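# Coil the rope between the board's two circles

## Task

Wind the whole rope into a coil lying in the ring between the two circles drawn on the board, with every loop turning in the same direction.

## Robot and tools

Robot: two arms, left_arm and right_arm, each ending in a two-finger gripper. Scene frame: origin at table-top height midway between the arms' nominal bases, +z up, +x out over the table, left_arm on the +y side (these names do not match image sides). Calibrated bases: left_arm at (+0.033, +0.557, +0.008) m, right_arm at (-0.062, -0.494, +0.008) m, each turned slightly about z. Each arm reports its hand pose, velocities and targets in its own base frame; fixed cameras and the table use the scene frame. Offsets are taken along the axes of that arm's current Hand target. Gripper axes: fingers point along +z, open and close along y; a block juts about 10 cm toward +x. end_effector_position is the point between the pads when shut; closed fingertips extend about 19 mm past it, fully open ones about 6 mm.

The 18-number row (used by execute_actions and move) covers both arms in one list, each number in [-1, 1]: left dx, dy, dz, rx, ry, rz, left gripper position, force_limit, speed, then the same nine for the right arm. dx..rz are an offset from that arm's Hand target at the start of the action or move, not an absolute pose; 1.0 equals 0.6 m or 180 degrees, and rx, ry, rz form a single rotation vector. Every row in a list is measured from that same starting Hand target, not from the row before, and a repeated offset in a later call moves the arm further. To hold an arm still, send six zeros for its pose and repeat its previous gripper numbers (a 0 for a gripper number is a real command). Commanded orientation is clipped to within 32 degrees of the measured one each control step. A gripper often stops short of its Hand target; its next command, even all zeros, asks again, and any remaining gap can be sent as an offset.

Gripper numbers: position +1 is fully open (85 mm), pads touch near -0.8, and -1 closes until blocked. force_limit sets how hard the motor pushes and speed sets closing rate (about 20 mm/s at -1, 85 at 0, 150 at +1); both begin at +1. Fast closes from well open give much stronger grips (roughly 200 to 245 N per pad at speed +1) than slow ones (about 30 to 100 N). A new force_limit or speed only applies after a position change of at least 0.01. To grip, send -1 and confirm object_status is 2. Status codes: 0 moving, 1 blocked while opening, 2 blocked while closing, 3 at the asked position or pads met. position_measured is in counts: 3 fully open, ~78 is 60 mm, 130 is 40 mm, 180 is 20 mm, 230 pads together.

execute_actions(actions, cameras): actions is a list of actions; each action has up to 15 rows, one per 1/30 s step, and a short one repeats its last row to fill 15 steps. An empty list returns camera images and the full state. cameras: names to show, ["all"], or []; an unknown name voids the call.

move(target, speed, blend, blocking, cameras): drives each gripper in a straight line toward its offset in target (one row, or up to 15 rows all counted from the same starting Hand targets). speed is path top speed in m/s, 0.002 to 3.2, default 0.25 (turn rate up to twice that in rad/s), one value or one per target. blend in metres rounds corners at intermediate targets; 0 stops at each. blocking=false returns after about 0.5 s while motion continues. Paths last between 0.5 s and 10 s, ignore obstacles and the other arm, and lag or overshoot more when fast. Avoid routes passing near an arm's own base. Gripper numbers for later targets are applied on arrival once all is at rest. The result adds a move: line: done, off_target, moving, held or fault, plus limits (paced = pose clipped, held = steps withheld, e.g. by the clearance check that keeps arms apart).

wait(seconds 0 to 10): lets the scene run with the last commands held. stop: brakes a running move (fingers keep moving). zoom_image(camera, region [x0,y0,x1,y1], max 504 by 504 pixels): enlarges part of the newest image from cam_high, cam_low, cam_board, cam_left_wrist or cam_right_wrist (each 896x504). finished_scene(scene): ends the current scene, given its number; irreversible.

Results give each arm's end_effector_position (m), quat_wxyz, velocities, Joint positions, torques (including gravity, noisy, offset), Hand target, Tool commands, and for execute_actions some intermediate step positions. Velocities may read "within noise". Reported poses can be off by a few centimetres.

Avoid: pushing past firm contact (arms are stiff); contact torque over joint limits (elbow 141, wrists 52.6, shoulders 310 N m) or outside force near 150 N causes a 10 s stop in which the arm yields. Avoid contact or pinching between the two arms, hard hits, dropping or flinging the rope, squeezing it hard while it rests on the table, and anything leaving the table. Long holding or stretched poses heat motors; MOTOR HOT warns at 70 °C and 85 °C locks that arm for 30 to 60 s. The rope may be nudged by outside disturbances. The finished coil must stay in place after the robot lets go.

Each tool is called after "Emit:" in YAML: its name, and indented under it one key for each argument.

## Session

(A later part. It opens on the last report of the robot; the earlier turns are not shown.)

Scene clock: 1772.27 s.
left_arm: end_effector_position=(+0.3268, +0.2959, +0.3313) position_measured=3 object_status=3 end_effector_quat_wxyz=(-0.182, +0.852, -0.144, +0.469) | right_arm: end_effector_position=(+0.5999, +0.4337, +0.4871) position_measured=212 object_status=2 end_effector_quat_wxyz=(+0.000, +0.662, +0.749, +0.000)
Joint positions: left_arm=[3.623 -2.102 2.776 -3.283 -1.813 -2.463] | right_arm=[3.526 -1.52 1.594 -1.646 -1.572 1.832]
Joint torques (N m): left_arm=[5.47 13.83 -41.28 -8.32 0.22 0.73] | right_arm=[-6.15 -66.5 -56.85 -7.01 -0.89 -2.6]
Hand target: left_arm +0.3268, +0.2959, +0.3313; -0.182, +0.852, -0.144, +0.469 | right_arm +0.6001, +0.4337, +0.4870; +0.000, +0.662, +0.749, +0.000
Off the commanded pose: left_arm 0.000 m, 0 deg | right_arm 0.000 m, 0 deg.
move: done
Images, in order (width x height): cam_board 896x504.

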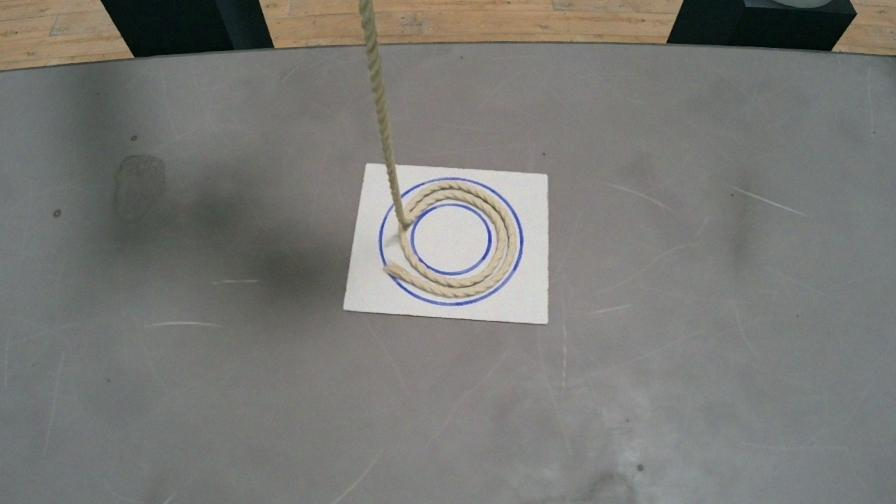

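Emit:
move:
  target: [0,0,0,0,0,0,1,1,1,0.00554,0.02872,0.01833,0,0,0,-1,-1,-1]
  speed: 0.024
  cameras: ["cam_board"]

Emit:
zoom_image:
  camera: "cam_board"
  region: [390, 205, 470, 285]

Scene clock: 1783.10 s.
left_arm: end_effector_position=(+0.3268, +0.2959, +0.3313) position_measured=3 object_status=3 end_effector_quat_wxyz=(-0.182, +0.852, -0.144, +0.469) | right_arm: end_effector_position=(+0.6167, +0.4391, +0.4761) position_measured=212 object_status=2 end_effector_quat_wxyz=(+0.000, +0.662, +0.749, +0.000)
Joint positions: left_arm=[3.623 -2.102 2.776 -3.283 -1.813 -2.463] | right_arm=[3.524 -1.491 1.582 -1.663 -1.572 1.83]
Joint torques (N m): left_arm=[6.64 14.34 -40.57 -8.19 -0.1 0.75] | right_arm=[-5.76 -67.74 -55.62 -7.34 2.51 -2.72]
Hand target: left_arm +0.3268, +0.2959, +0.3313; -0.182, +0.852, -0.144, +0.469 | right_arm +0.6168, +0.4391, +0.4760; +0.000, +0.662, +0.749, +0.000
Off the commanded pose: left_arm 0.000 m, 0 deg | right_arm 0.000 m, 0 deg.
move: done
Images, in order (width x height): cam_board 896x504.

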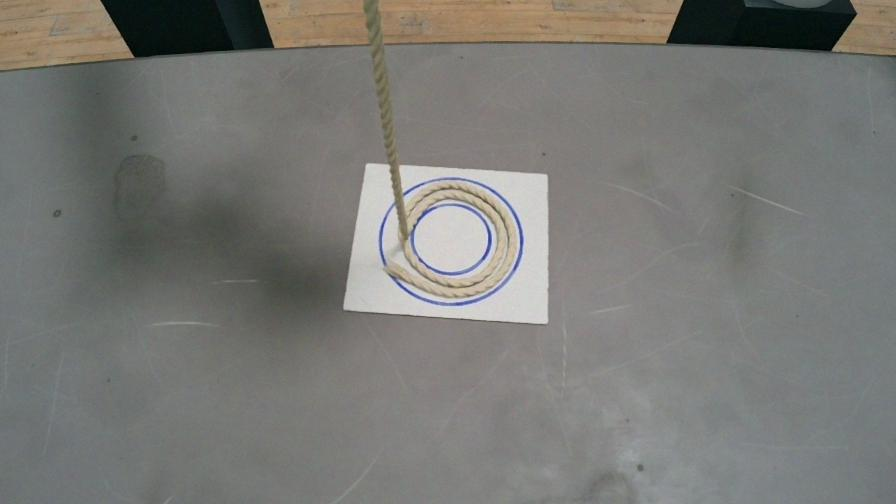

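Scaled by 6.300.

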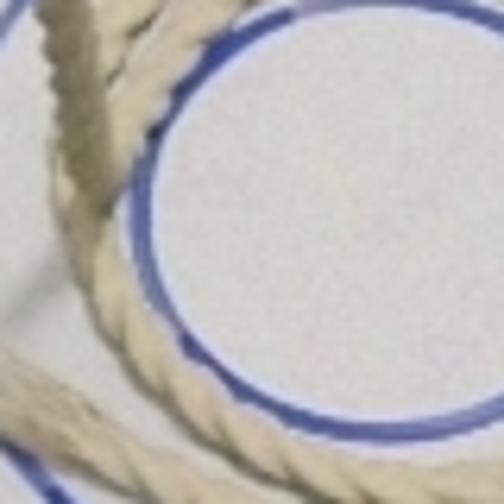

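Emit:
move:
  target: [0,0,0,0,0,0,1,1,1,-0.01272,0.00247,0.01167,0,0,0,-1,-1,-1]
  speed: 0.024
  cameras: ["cam_board"]

Emit:
zoom_image:
  camera: "cam_board"
  region: [390, 205, 470, 285]

Scene clock: 1795.23 s.
left_arm: end_effector_position=(+0.3268, +0.2959, +0.3313) position_measured=3 object_status=3 end_effector_quat_wxyz=(-0.182, +0.852, -0.144, +0.469) | right_arm: end_effector_position=(+0.6192, +0.4318, +0.4691) position_measured=212 object_status=2 end_effector_quat_wxyz=(+0.000, +0.662, +0.749, +0.000)
Joint positions: left_arm=[3.623 -2.102 2.776 -3.283 -1.813 -2.463] | right_arm=[3.514 -1.493 1.597 -1.675 -1.572 1.82]
Joint torques (N m): left_arm=[5.02 12.81 -40.78 -8.08 -0.07 0.67] | right_arm=[-7.81 -120.69 -35.5 -7.11 2.19 -2.76]
Hand target: left_arm +0.3268, +0.2959, +0.3313; -0.182, +0.852, -0.144, +0.469 | right_arm +0.6192, +0.4317, +0.4690; +0.000, +0.662, +0.749, +0.000
Off the commanded pose: left_arm 0.000 m, 0 deg | right_arm 0.000 m, 0 deg.
move: done
Images, in order (width x height): cam_board 896x504.

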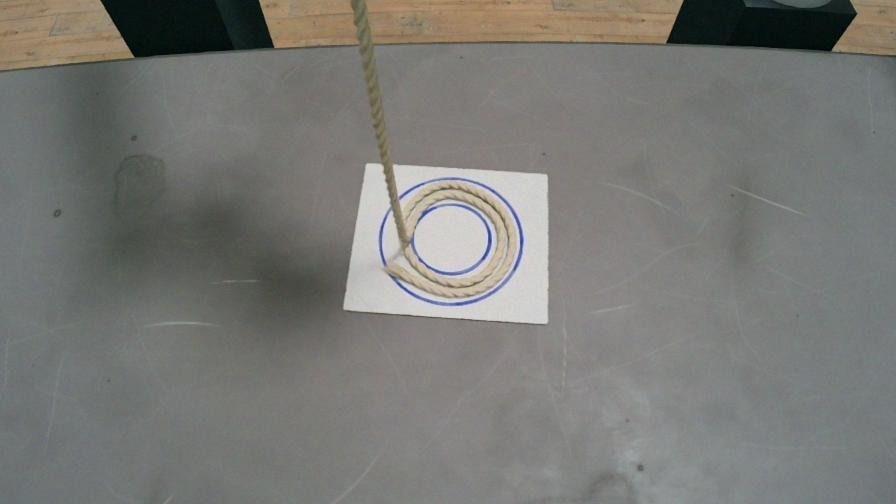

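Scaled by 6.300.

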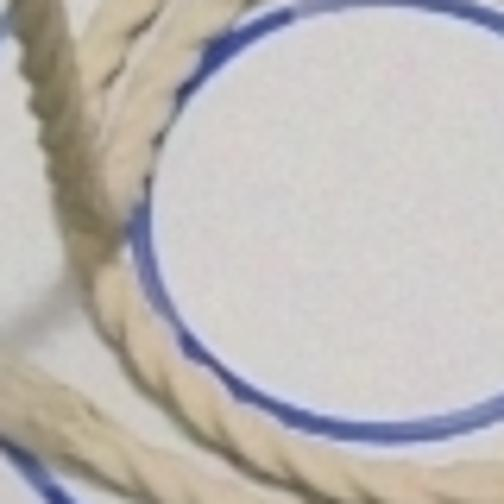

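Emit:
move:
  target:
    - [0,0,0,0,0,0,1,1,1,0.00747,0.01435,0.01333,0,0,0,-1,-1,-1]
    - [0,0,0,0,0,0,1,1,1,0.01643,0.03022,0.02833,0,0,0,-1,-1,-1]
  speed: 0.024
  blend: 0.004
  cameras: ["cam_board"]

Emit:
zoom_image:
  camera: "cam_board"
  region: [390, 205, 470, 285]

Scene clock: 1807.53 s.
left_arm: end_effector_position=(+0.3268, +0.2959, +0.3313) position_measured=3 object_status=3 end_effector_quat_wxyz=(-0.182, +0.852, -0.144, +0.469) | right_arm: end_effector_position=(+0.6359, +0.4437, +0.4521) position_measured=212 object_status=2 end_effector_quat_wxyz=(+0.000, +0.662, +0.749, +0.000)
Joint positions: left_arm=[3.623 -2.102 2.776 -3.283 -1.813 -2.463] | right_arm=[3.52 -1.456 1.586 -1.701 -1.572 1.826]
Joint torques (N m): left_arm=[5.33 13.05 -40.89 -8.33 -0.06 0.76] | right_arm=[9.6 -71.97 -56.26 -7.35 2.42 4.16]
Hand target: left_arm +0.3268, +0.2959, +0.3313; -0.182, +0.852, -0.144, +0.469 | right_arm +0.6360, +0.4437, +0.4520; +0.000, +0.662, +0.749, +0.000
Off the commanded pose: left_arm 0.000 m, 0 deg | right_arm 0.000 m, 0 deg.
move: done
Images, in order (width x height): cam_board 896x504.

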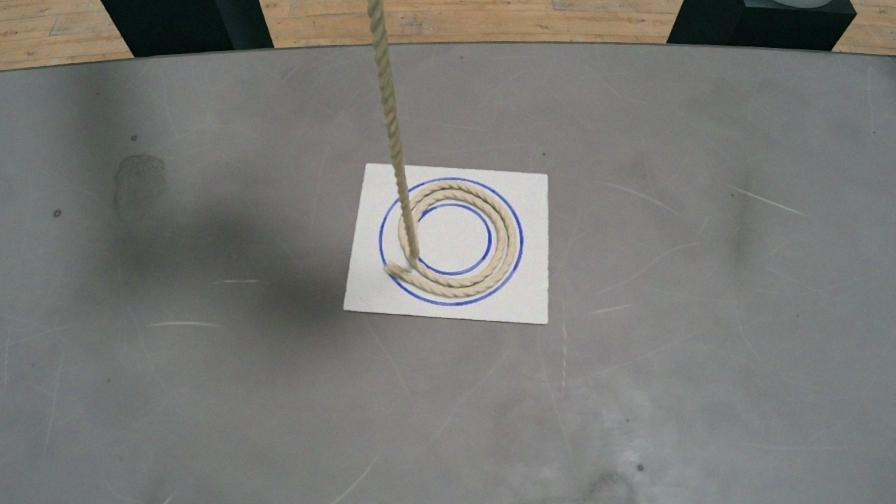

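Scaled by 6.300.

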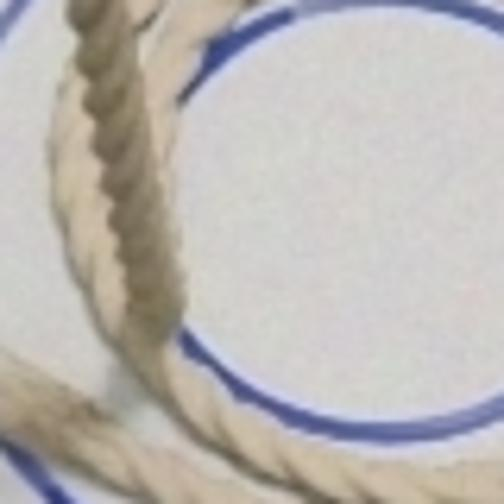

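Emit:
move:
  target:
    - [0,0,0,0,0,0,1,1,1,0.02665,0.00865,0.01667,0,0,0,-1,-1,-1]
    - [0,0,0,0,0,0,1,1,1,0.0473,0.02377,0.03667,0,0,0,-1,-1,-1]
  speed: 0.024
  blend: 0.004
  cameras: ["cam_board"]

Emit:
zoom_image:
  camera: "cam_board"
  region: [390, 205, 470, 285]

Scene clock: 1823.47 s.
left_arm: end_effector_position=(+0.3268, +0.2959, +0.3313) position_measured=3 object_status=3 end_effector_quat_wxyz=(-0.182, +0.852, -0.144, +0.469) | right_arm: end_effector_position=(+0.6466, +0.4735, +0.4301) position_measured=212 object_status=2 end_effector_quat_wxyz=(+0.000, +0.662, +0.749, +0.000)
Joint positions: left_arm=[3.623 -2.102 2.776 -3.283 -1.813 -2.463] | right_arm=[3.551 -1.407 1.569 -1.733 -1.572 1.857]
Joint torques (N m): left_arm=[6.73 13.3 -40.52 -8.06 0.12 0.9] | right_arm=[9.79 -81.23 -56.37 -7.3 0.25 3.69]
Hand target: left_arm +0.3268, +0.2959, +0.3313; -0.182, +0.852, -0.144, +0.469 | right_arm +0.6467, +0.4736, +0.4300; +0.000, +0.662, +0.749, +0.000
Off the commanded pose: left_arm 0.000 m, 0 deg | right_arm 0.000 m, 0 deg.
move: done
Images, in order (width x height): cam_board 896x504.

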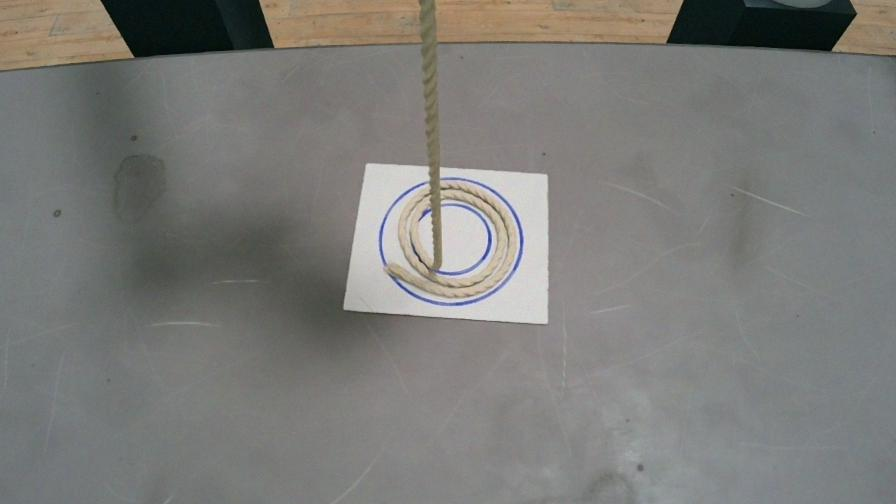

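Scaled by 6.300.

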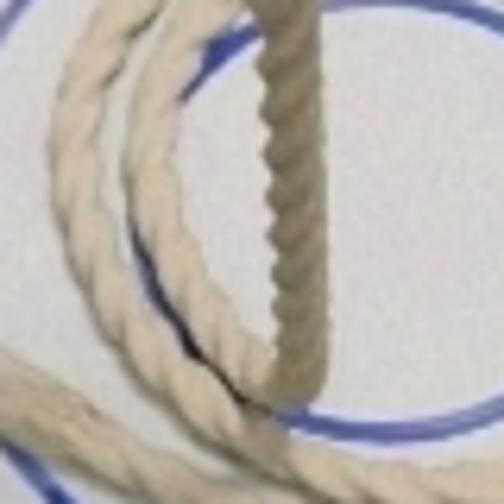

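Emit:
move:
  target:
    - [0,0,0,0,0,0,1,1,1,-0.0287,-0.01108,-0.02167,0,0,0,-1,-1,-1]
    - [0,0,0,0,0,0,1,1,1,-0.05002,-0.02882,-0.03917,0,0,0,-1,-1,-1]
    - [0,0,0,0,0,0,1,1,1,-0.06102,-0.04863,-0.06,0,0,0,-1,-1,-1]
    - [0,0,0,0,0,0,1,1,1,-0.05002,-0.02882,-0.04,0,0,0,-1,-1,-1]
    - [0,0,0,0,0,0,1,1,1,-0.03253,-0.00987,-0.0225,0,0,0,-1,-1,-1]
  speed: [0.03,0.03,0.03,0.024,0.024]
  blend: [0.004,0.004,0,0.004,0]
  cameras: ["cam_board"]

Emit:
zoom_image:
  camera: "cam_board"
  region: [390, 205, 470, 285]

Scene clock: 1868.50 s.
left_arm: end_effector_position=(+0.3268, +0.2959, +0.3313) position_measured=3 object_status=3 end_effector_quat_wxyz=(-0.182, +0.852, -0.144, +0.469) | right_arm: end_effector_position=(+0.6431, +0.4535, +0.4436) position_measured=212 object_status=2 end_effector_quat_wxyz=(+0.000, +0.662, +0.749, +0.000)
Joint positions: left_arm=[3.623 -2.102 2.776 -3.283 -1.813 -2.463] | right_arm=[3.529 -1.435 1.577 -1.714 -1.572 1.834]
Joint torques (N m): left_arm=[5.12 12.77 -41.04 -8.22 -0.2 0.83] | right_arm=[9.07 -72.93 -55.74 -7.5 2.79 4.07]
Hand target: left_arm +0.3268, +0.2959, +0.3313; -0.182, +0.852, -0.144, +0.469 | right_arm +0.6432, +0.4536, +0.4435; +0.000, +0.662, +0.749, +0.000
Off the commanded pose: left_arm 0.000 m, 0 deg | right_arm 0.000 m, 0 deg.
move: done
Images, in order (width x height): cam_board 896x504.

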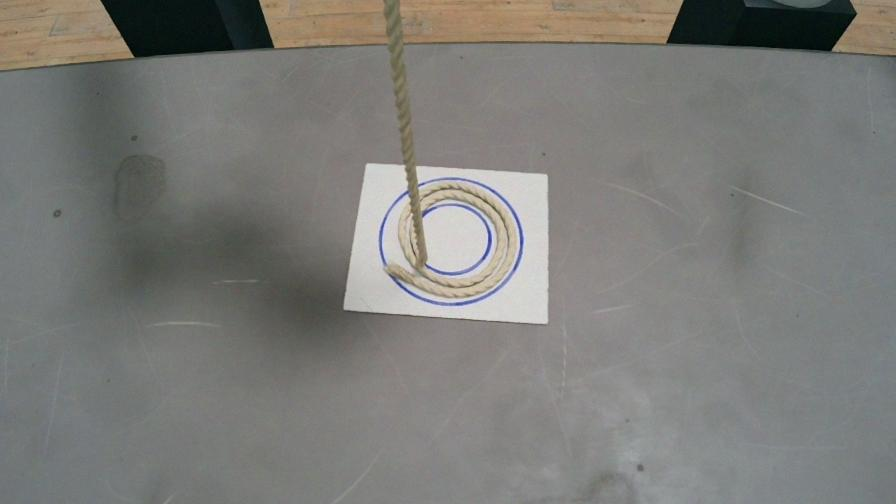

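Scaled by 6.300.

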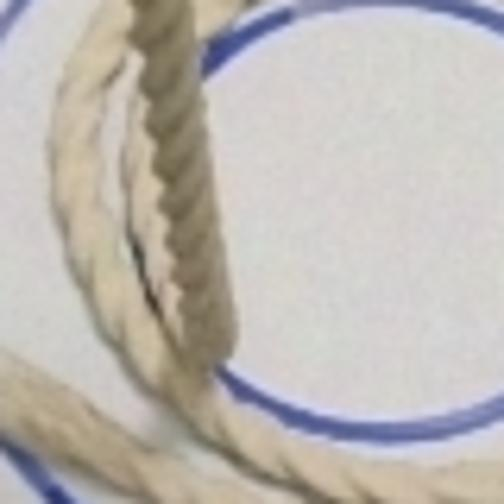

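Emit:
move:
  target:
    - [0,0,0,0,0,0,1,1,1,0.01582,0.01203,0.01417,0,0,0,-1,-1,-1]
    - [0,0,0,0,0,0,1,1,1,0.0329,0.022,0.02833,0,0,0,-1,-1,-1]
    - [0,0,0,0,0,0,1,1,1,0.05138,0.02865,0.04333,0,0,0,-1,-1,-1]
  speed: 0.024
  blend: 0.004
  cameras: ["cam_board"]

Emit:
zoom_image:
  camera: "cam_board"
  region: [385, 195, 485, 295]

Scene clock: 1905.47 s.
left_arm: end_effector_position=(+0.3268, +0.2959, +0.3313) position_measured=3 object_status=3 end_effector_quat_wxyz=(-0.182, +0.852, -0.144, +0.469) | right_arm: end_effector_position=(+0.6564, +0.4861, +0.4176) position_measured=212 object_status=2 end_effector_quat_wxyz=(+0.000, +0.662, +0.749, +0.000)
Joint positions: left_arm=[3.623 -2.102 2.776 -3.283 -1.813 -2.463] | right_arm=[3.56 -1.379 1.557 -1.75 -1.572 1.866]
Joint torques (N m): left_arm=[6.56 14.02 -40.99 -8.02 0.08 0.9] | right_arm=[9.32 -83.3 -55.15 -7.16 -0.93 3.94]
Hand target: left_arm +0.3268, +0.2959, +0.3313; -0.182, +0.852, -0.144, +0.469 | right_arm +0.6565, +0.4862, +0.4175; +0.000, +0.662, +0.749, +0.000
Off the commanded pose: left_arm 0.000 m, 0 deg | right_arm 0.000 m, 0 deg.
move: done
Images, in order (width x height): cam_board 896x504.

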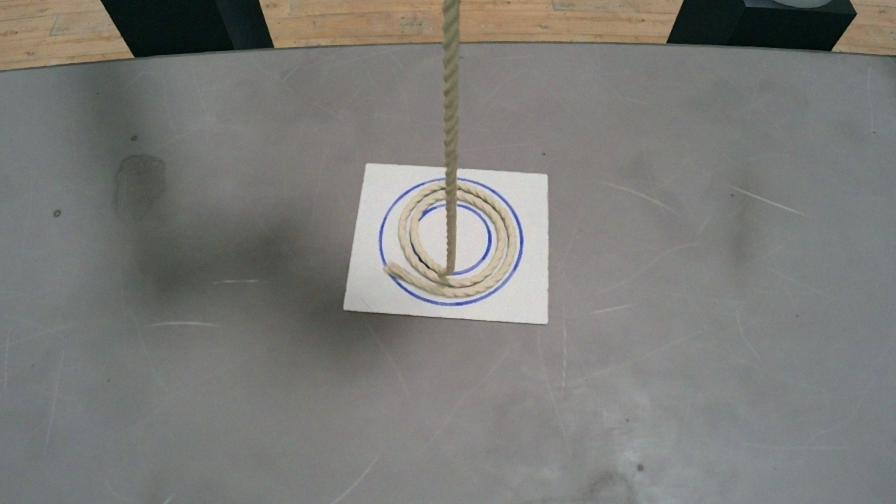

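Scaled by 5.040.

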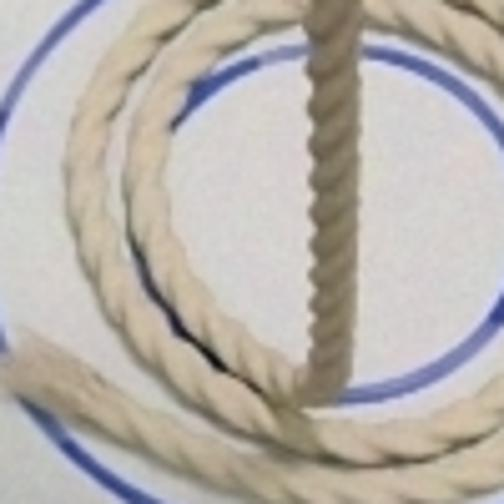

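Emit:
move:
  target:
    - [0,0,0,0,0,0,1,1,1,0.0293,0.00477,0.02083,0,0,0,-1,-1,-1]
    - [0,0,0,0,0,0,1,1,1,0.05907,0.0017,0.04167,0,0,0,-1,-1,-1]
  speed: 0.024
  blend: 0.004
  cameras: ["cam_board"]

Emit:
zoom_image:
  camera: "cam_board"
  region: [365, 165, 535, 315]

Scene clock: 1983.60 s.
left_arm: end_effector_position=(+0.3268, +0.2959, +0.3313) position_measured=3 object_status=3 end_effector_quat_wxyz=(-0.182, +0.852, -0.144, +0.469) | right_arm: end_effector_position=(+0.6532, +0.5214, +0.3925) position_measured=212 object_status=2 end_effector_quat_wxyz=(+0.000, +0.662, +0.749, +0.000)
Joint positions: left_arm=[3.623 -2.102 2.776 -3.283 -1.813 -2.463] | right_arm=[3.602 -1.34 1.554 -1.785 -1.572 1.908]
Joint torques (N m): left_arm=[5.55 13.08 -40.91 -7.83 0.09 0.79] | right_arm=[8 -88.15 -34.8 -7.2 -0.45 3.95]
Hand target: left_arm +0.3268, +0.2959, +0.3313; -0.182, +0.852, -0.144, +0.469 | right_arm +0.6531, +0.5215, +0.3924; +0.000, +0.662, +0.749, +0.000
Off the commanded pose: left_arm 0.000 m, 0 deg | right_arm 0.000 m, 0 deg.
move: done
Images, in order (width x height): cam_board 896x504.

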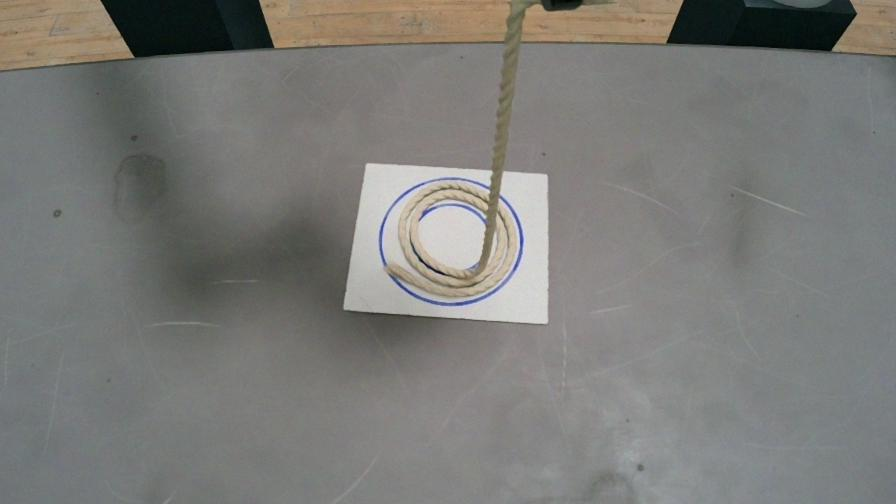

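Scaled by 2.965.

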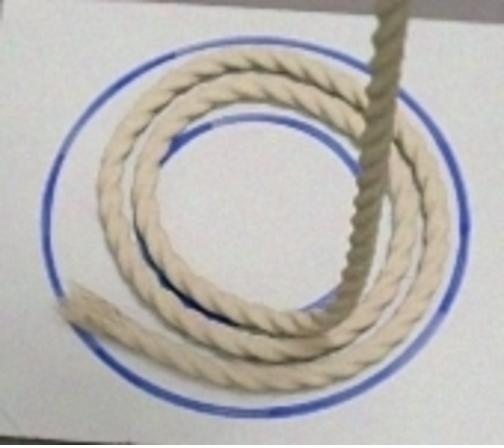

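Emit:
move:
  target:
    - [0,0,0,0,0,0,1,1,1,-0.02977,0.00307,-0.02083,0,0,0,-1,-1,-1]
    - [0,0,0,0,0,0,1,1,1,-0.05907,-0.0017,-0.04167,0,0,0,-1,-1,-1]
    - [0,0,0,0,0,0,1,1,1,-0.0812,-0.01015,-0.06,0,0,0,-1,-1,-1]
    - [0,0,0,0,0,0,1,1,1,-0.08483,-0.09538,-0.0125,0,0,-0.6,-1,-1,-1]
  speed: [0.03,0.03,0.03,0.18]
  blend: 0.004
  cameras: ["cam_board"]

Emit:
zoom_image:
  camera: "cam_board"
  region: [365, 165, 535, 315]

Scene clock: 2123.33 s.
left_arm: end_effector_position=(+0.3268, +0.2959, +0.3313) position_measured=3 object_status=3 end_effector_quat_wxyz=(-0.182, +0.852, -0.144, +0.469) | right_arm: end_effector_position=(+0.6026, +0.4640, +0.4000) position_measured=212 object_status=2 end_effector_quat_wxyz=(+0.000, -0.217, +0.976, +0.000)
Joint positions: left_arm=[3.623 -2.102 2.776 -3.283 -1.813 -2.463] | right_arm=[3.563 -1.465 1.689 -1.795 -1.572 -0.016]
Joint torques (N m): left_arm=[6.28 14.47 -41.45 -7.84 -0.12 0.49] | right_arm=[5.69 -120.72 -33.91 -7.13 3.5 -2.9]
Hand target: left_arm +0.3268, +0.2959, +0.3313; -0.182, +0.852, -0.144, +0.469 | right_arm +0.6026, +0.4640, +0.4000; +0.000, -0.217, +0.976, +0.000
Off the commanded pose: left_arm 0.000 m, 0 deg | right_arm 0.000 m, 0 deg.
move: done
Images, in order (width x height): cam_board 896x504.

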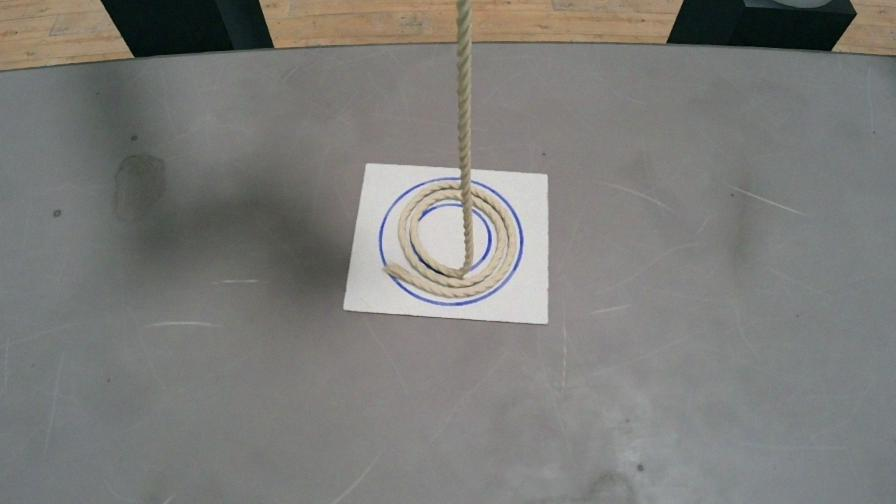

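Scaled by 2.965.

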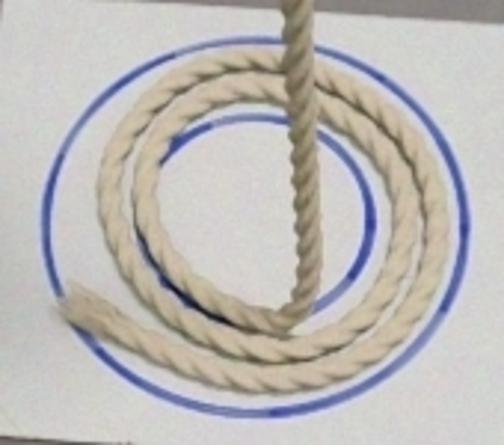

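Emit:
move:
  target:
    - [0,0,0,0,0,0,1,1,1,-0.1525,0.01163,0.16667,0,0,0,-1,-1,-1]
    - [0,0,0,0,0,0,1,1,1,-0.24917,0.0218,0.41667,0,0,0,-1,-1,-1]
    - [0,0,0,0,0,0,1,1,1,-0.09313,0.0026,0.5,0,0,0,-1,-1,-1]
    - [0,0,0,0,0,0,1,1,1,0.00795,-0.00917,0.53333,0,0,0,-1,-1,-1]
  speed: 0.08
  blend: 0.01
  cameras: ["cam_board","cam_low"]

Emit:
zoom_image:
  camera: "cam_board"
  region: [365, 165, 535, 315]

Scene clock: 2146.67 s.
left_arm: end_effector_position=(+0.3268, +0.2959, +0.3313) position_measured=3 object_status=3 end_effector_quat_wxyz=(-0.182, +0.852, -0.144, +0.469) | right_arm: end_effector_position=(+0.6008, +0.4568, +0.0800) position_measured=212 object_status=2 end_effector_quat_wxyz=(+0.000, -0.217, +0.976, +0.000)
Joint positions: left_arm=[3.623 -2.102 2.776 -3.283 -1.813 -2.463] | right_arm=[3.555 -1.208 2.009 -2.373 -1.572 -0.024]
Joint torques (N m): left_arm=[6.27 13.3 -40.73 -7.67 -0.14 0.93] | right_arm=[-8.09 -134.64 -23.84 -6.97 1.47 -2.29]
Hand target: left_arm +0.3268, +0.2959, +0.3313; -0.182, +0.852, -0.144, +0.469 | right_arm +0.6007, +0.4568, +0.0800; +0.000, -0.217, +0.976, +0.000
Off the commanded pose: left_arm 0.000 m, 0 deg | right_arm 0.000 m, 0 deg.
move: done
Images, in order (width x height): cam_low 896x504, cam_board 896x504.

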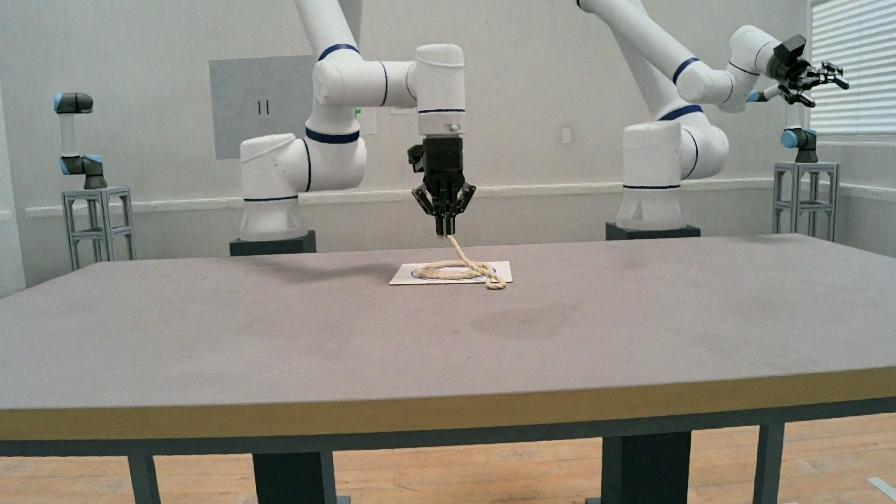

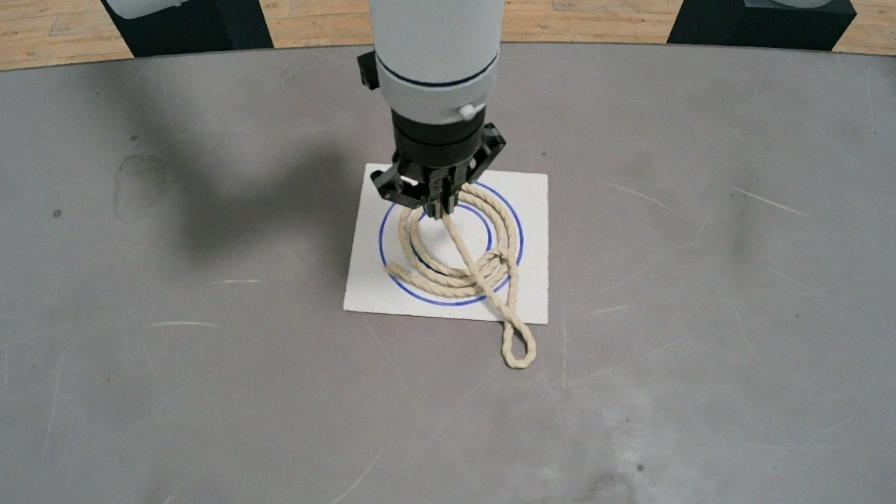

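Scaled by 2.965.

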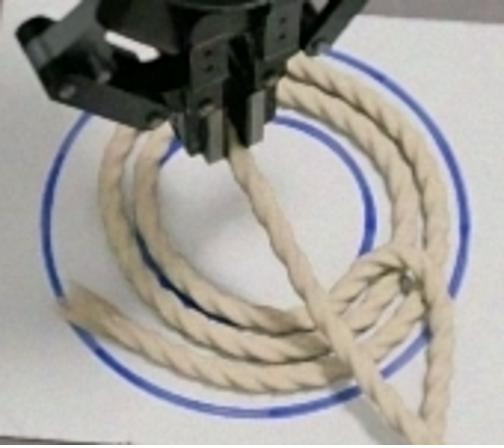

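Emit:
move:
  target:
    - [0,0,0,0,0,0,1,1,1,0.004,-0.0007,0.10167,0,0,0,-1,-1,-1]
    - [0,0,0,0,0,0,1,1,1,0.00395,-0.01912,0.10167,0,0,0,-1,-1,-1]
    - [0,0,0,0,0,0,1,1,1,0.00388,-0.02412,0.10167,0,0,0,-1,-1,-1]
  speed: [0.04,0.02,0.02]
  cameras: ["cam_board"]

Emit:
zoom_image:
  camera: "cam_board"
  region: [365, 165, 535, 315]

Scene clock: 2194.80 s.
left_arm: end_effector_position=(+0.3268, +0.2959, +0.3313) position_measured=3 object_status=3 end_effector_quat_wxyz=(-0.182, +0.852, -0.144, +0.469) | right_arm: end_effector_position=(+0.6047, +0.4428, +0.0190) position_measured=212 object_status=2 end_effector_quat_wxyz=(+0.000, -0.217, +0.976, +0.000)
Joint positions: left_arm=[3.623 -2.102 2.776 -3.283 -1.813 -2.463] | right_arm=[3.535 -1.13 2.046 -2.486 -1.572 -0.044]
Joint torques (N m): left_arm=[6.26 13.21 -41.53 -7.74 -0.01 0.96] | right_arm=[-8.96 -140.77 -19.98 -7.21 2.45 -2.31]
Hand target: left_arm +0.3268, +0.2959, +0.3313; -0.182, +0.852, -0.144, +0.469 | right_arm +0.6048, +0.4426, +0.0190; +0.000, -0.217, +0.976, +0.000
Off the commanded pose: left_arm 0.000 m, 0 deg | right_arm 0.000 m, 0 deg.
move: done
Images, in order (width x height): cam_board 896x504.

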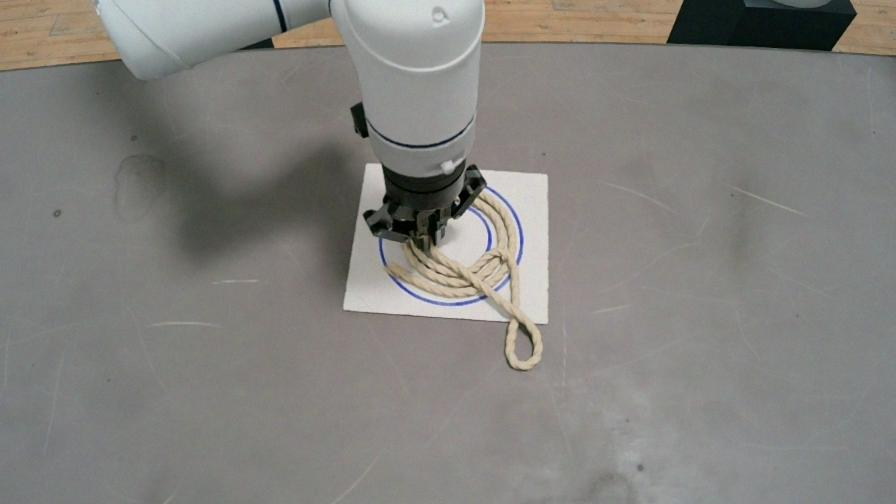

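Scaled by 2.965.

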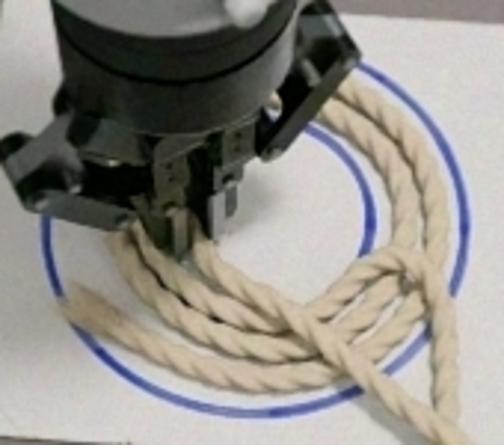

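Emit:
zoom_image:
  camera: "cam_board"
  region: [390, 215, 470, 295]

Scaled by 6.300.

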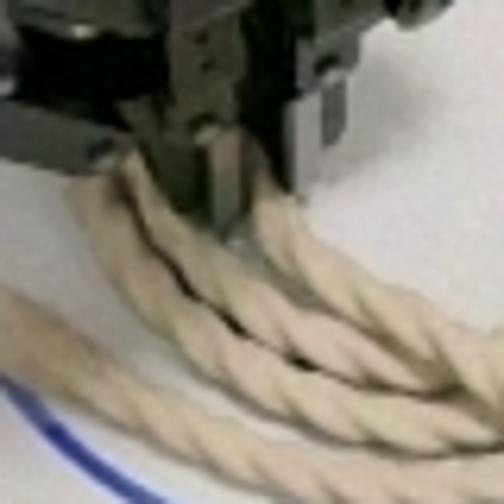

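Emit:
move:
  target: [0,0,0,0,0,0,1,1,1,0,-0.00667,0,0,0,0,-1,-1,-1]
  speed: 0.02
  cameras: ["cam_board"]

Emit:
zoom_image:
  camera: "cam_board"
  region: [390, 215, 470, 295]

Scene clock: 2215.40 s.
left_arm: end_effector_position=(+0.3268, +0.2959, +0.3313) position_measured=3 object_status=3 end_effector_quat_wxyz=(-0.182, +0.852, -0.144, +0.469) | right_arm: end_effector_position=(+0.6064, +0.4391, +0.0190) position_measured=212 object_status=2 end_effector_quat_wxyz=(+0.000, -0.217, +0.976, +0.000)
Joint positions: left_arm=[3.623 -2.102 2.776 -3.283 -1.813 -2.463] | right_arm=[3.529 -1.131 2.047 -2.487 -1.572 -0.05]
Joint torques (N m): left_arm=[7.28 12.27 -41.64 -7.91 0.02 1.02] | right_arm=[-4.97 -140.45 -20.22 -7.27 3.1 -2.63]
Hand target: left_arm +0.3268, +0.2959, +0.3313; -0.182, +0.852, -0.144, +0.469 | right_arm +0.6065, +0.4390, +0.0190; +0.000, -0.217, +0.976, +0.000
Off the commanded pose: left_arm 0.000 m, 0 deg | right_arm 0.000 m, 0 deg.
move: done
Images, in order (width x height): cam_board 896x504.

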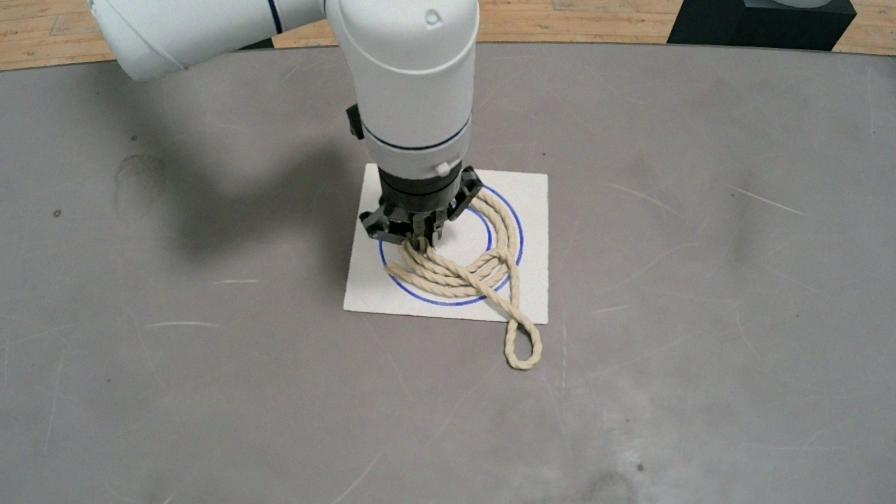

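Scaled by 6.300.

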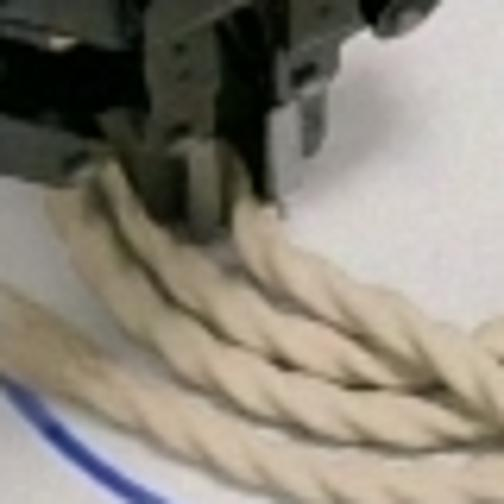

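Emit:
move:
  target: [0,0,0,0,0,0,1,1,1,0,-0.005,0,0,0,0,-1,-1,-1]
  speed: 0.02
  cameras: ["cam_board"]

Emit:
zoom_image:
  camera: "cam_board"
  region: [390, 215, 470, 295]

Scene clock: 2222.73 s.
left_arm: end_effector_position=(+0.3268, +0.2959, +0.3313) position_measured=3 object_status=3 end_effector_quat_wxyz=(-0.182, +0.852, -0.144, +0.469) | right_arm: end_effector_position=(+0.6077, +0.4364, +0.0190) position_measured=212 object_status=2 end_effector_quat_wxyz=(+0.000, -0.217, +0.976, +0.000)
Joint positions: left_arm=[3.623 -2.102 2.776 -3.283 -1.813 -2.463] | right_arm=[3.525 -1.132 2.048 -2.488 -1.572 -0.054]
Joint torques (N m): left_arm=[6.41 12.03 -41.13 -7.84 -0.11 0.78] | right_arm=[-5.34 -139.79 -19.59 -7.21 3.54 -2.41]
Hand target: left_arm +0.3268, +0.2959, +0.3313; -0.182, +0.852, -0.144, +0.469 | right_arm +0.6078, +0.4363, +0.0190; +0.000, -0.217, +0.976, +0.000
Off the commanded pose: left_arm 0.000 m, 0 deg | right_arm 0.000 m, 0 deg.
move: done
Images, in order (width x height): cam_board 896x504.

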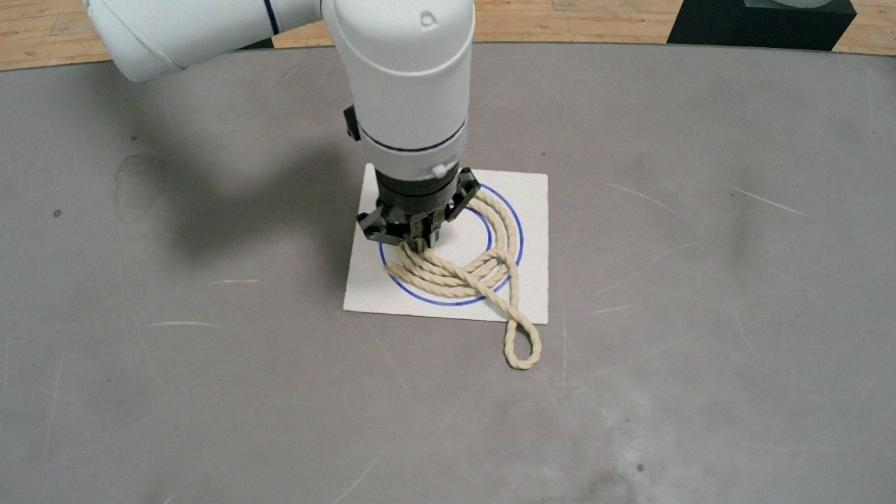

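Scaled by 6.300.

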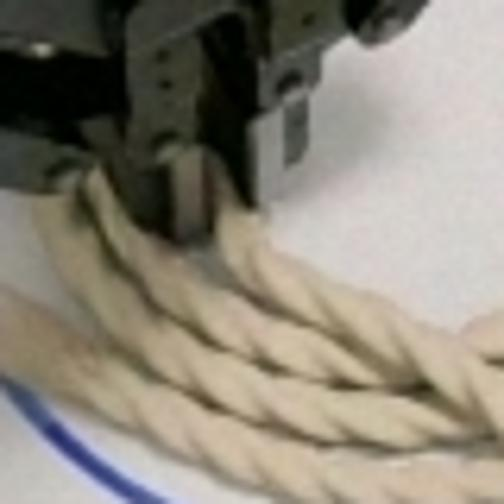

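Emit:
move:
  target:
    - [0,0,0,0,0,0,1,1,1,-0.00082,0.03014,0,0,0,0,-1,-1,-1]
    - [0,0,0,0,0,0,1,1,1,-0.00222,0.03317,-0.10167,0,0,0,-1,-1,-1]
    - [0,0,0,0,0,0,1,1,1,-0.10472,0.0479,-0.135,0,0,0,-1,-1,-1]
    - [0,0,0,0,0,0,1,1,1,-0.26077,0.06708,-0.25167,0,0,0,-1,-1,-1]
    - [0,0,0,0,0,0,1,1,1,-0.17923,0.04993,-0.46833,0,0,0,-1,-1,-1]
    - [0,0,0,0,0,0,1,1,1,-0.03907,-0.016,-0.685,0,0,0,-1,-1,-1]
  speed: [0.03,0.05,0.08,0.1,0.1,0.07]
  blend: [0,0.005,0.01,0.01,0.01,0]
  cameras: ["cam_board"]

Emit:
zoom_image:
  camera: "cam_board"
  region: [365, 165, 535, 315]

Scene clock: 2272.00 s.
left_arm: end_effector_position=(+0.3268, +0.2959, +0.3313) position_measured=3 object_status=3 end_effector_quat_wxyz=(-0.182, +0.852, -0.144, +0.469) | right_arm: end_effector_position=(+0.6329, +0.4379, +0.4299) position_measured=212 object_status=2 end_effector_quat_wxyz=(+0.000, -0.217, +0.976, +0.000)
Joint positions: left_arm=[3.623 -2.102 2.776 -3.283 -1.813 -2.463] | right_arm=[3.514 -1.46 1.63 -1.741 -1.572 -0.065]
Joint torques (N m): left_arm=[7.25 13.57 -40.45 -7.76 0.23 0.88] | right_arm=[-4.42 -125.17 -55.26 -1.85 0.52 -2.5]
Hand target: left_arm +0.3268, +0.2959, +0.3313; -0.182, +0.852, -0.144, +0.469 | right_arm +0.6329, +0.4378, +0.4300; +0.000, -0.217, +0.976, +0.000
Off the commanded pose: left_arm 0.000 m, 0 deg | right_arm 0.000 m, 0 deg.
move: done
Images, in order (width x height): cam_board 896x504.

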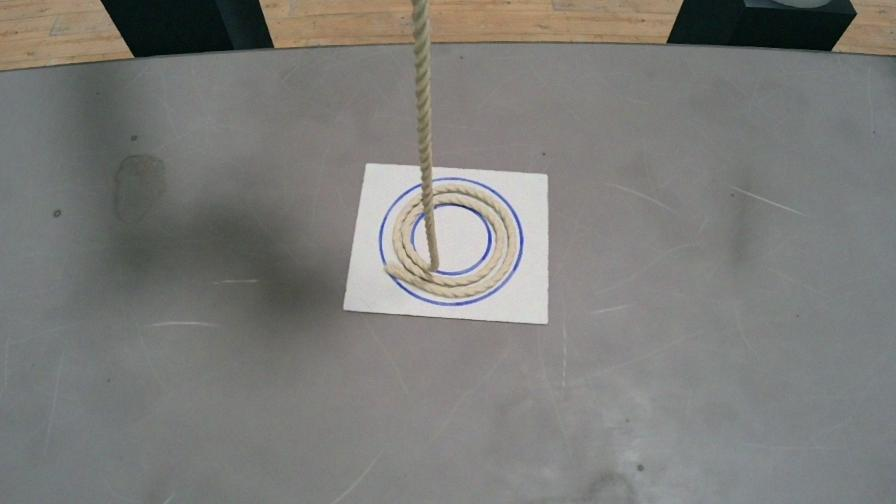

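Scaled by 2.965.

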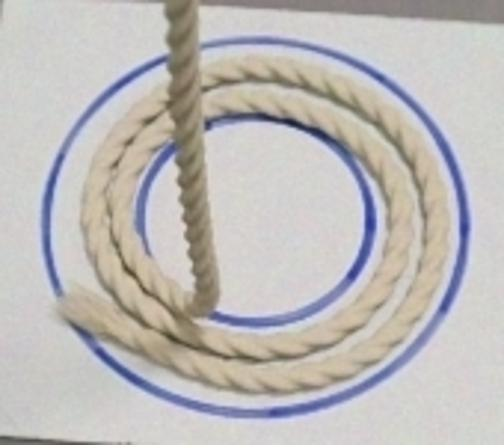

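Emit:
move:
  target:
    - [0,0,0,0,0,0,1,1,1,-0.0292,-0.01233,0.02083,0,0,-0.2111,-1,-1,-1]
    - [0,0,0,0,0,0,1,1,1,-0.06598,0.00068,0.04167,0,0,-0.4222,-1,-1,-1]
  speed: 0.1
  blend: 0.004
  cameras: ["cam_board"]

Emit:
zoom_image:
  camera: "cam_board"
  region: [365, 165, 535, 315]

Scene clock: 2390.90 s.
left_arm: end_effector_position=(+0.3268, +0.2959, +0.3313) position_measured=3 object_status=3 end_effector_quat_wxyz=(-0.182, +0.852, -0.144, +0.469) | right_arm: end_effector_position=(+0.6686, +0.4549, +0.4050) position_measured=212 object_status=2 end_effector_quat_wxyz=(+0.000, +0.772, -0.636, +0.000)
Joint positions: left_arm=[3.623 -2.102 2.776 -3.283 -1.813 -2.463] | right_arm=[3.518 -1.388 1.591 -1.774 -1.572 -1.387]
Joint torques (N m): left_arm=[5.5 13.17 -41.01 -7.75 -0.05 0.64] | right_arm=[9.04 -81.38 -55.33 -7.28 2.59 -2.04]
Hand target: left_arm +0.3268, +0.2959, +0.3313; -0.182, +0.852, -0.144, +0.469 | right_arm +0.6686, +0.4549, +0.4050; +0.000, +0.772, -0.636, +0.000
Off the commanded pose: left_arm 0.000 m, 0 deg | right_arm 0.000 m, 0 deg.
move: done
Images, in order (width x height): cam_board 896x504.

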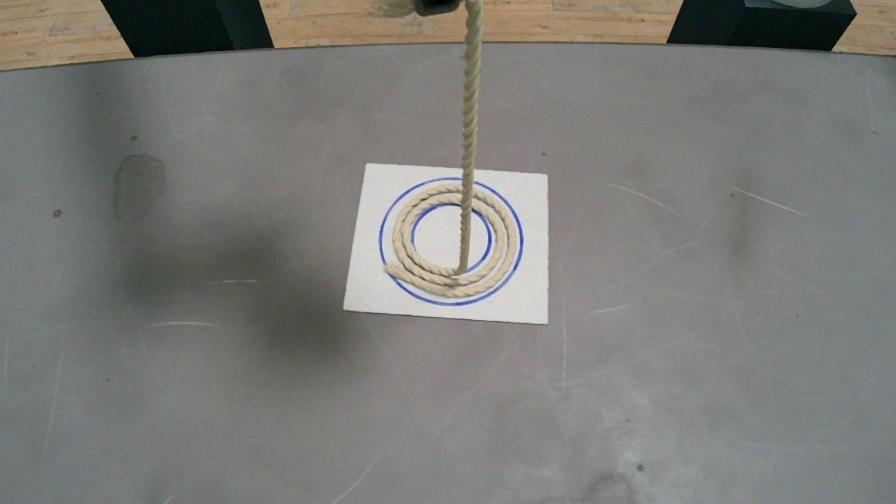

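Scaled by 2.965.

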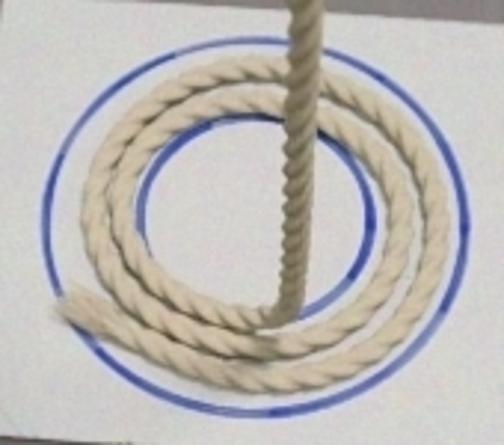

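Emit:
move:
  target:
    - [0,0,0,0,0,0,1,1,1,-0.15907,-0.00358,0.175,0,0,0.1444,-1,-1,-1]
    - [0,0,0,0,0,0,1,1,1,-0.27522,-0.01767,0.40833,0,0,0.1444,-1,-1,-1]
    - [0,0,0,0,0,0,1,1,1,-0.13748,0.06003,0.49167,0,0,0.1444,-1,-1,-1]
    - [0,0,0,0,0,0,1,1,1,-0.03627,0.09753,0.54167,0,0,0.1444,-1,-1,-1]
    - [0,0,0,0,0,0,1,1,1,-0.03627,0.09753,0.64333,0,0,0.1444,-1,-1,-1]
  speed: [0.1,0.1,0.08,0.08,0.04]
  blend: [0.01,0.01,0.01,0,0]
  cameras: ["cam_board"]

Emit:
zoom_image:
  camera: "cam_board"
  region: [365, 165, 535, 315]

Scene clock: 2452.57 s.
left_arm: end_effector_position=(+0.3268, +0.2959, +0.3313) position_measured=3 object_status=3 end_effector_quat_wxyz=(-0.182, +0.852, -0.144, +0.469) | right_arm: end_effector_position=(+0.6072, +0.4648, +0.0191) position_measured=212 object_status=2 end_effector_quat_wxyz=(+0.000, -0.609, +0.793, +0.000)
Joint positions: left_arm=[3.623 -2.102 2.776 -3.283 -1.813 -2.463] | right_arm=[3.561 -1.113 2.015 -2.473 -1.572 -0.891]
Joint torques (N m): left_arm=[4.9 13.82 -40.92 -7.69 0.07 0.76] | right_arm=[-4.43 -91.71 -19.31 -7.21 2.29 -2.17]
Hand target: left_arm +0.3268, +0.2959, +0.3313; -0.182, +0.852, -0.144, +0.469 | right_arm +0.6071, +0.4648, +0.0190; +0.000, -0.609, +0.793, +0.000
Off the commanded pose: left_arm 0.000 m, 0 deg | right_arm 0.000 m, 0 deg.
move: done
Images, in order (width x height): cam_board 896x504.

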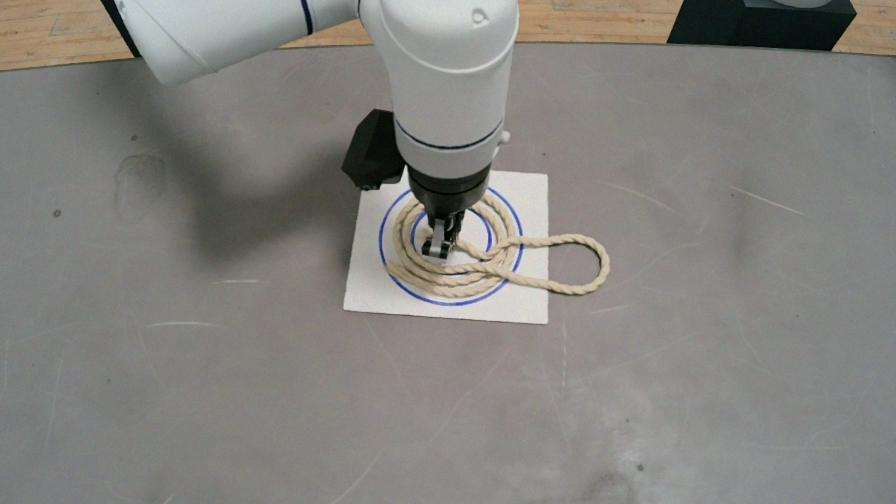

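Scaled by 2.965.

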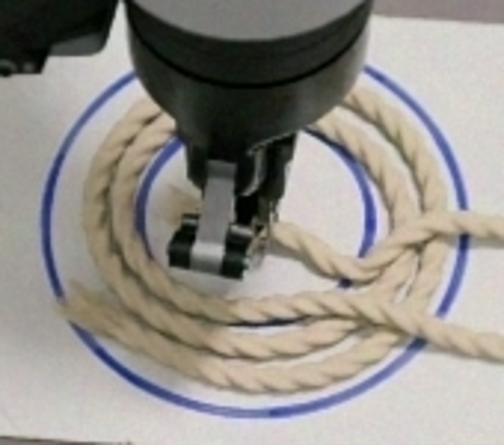

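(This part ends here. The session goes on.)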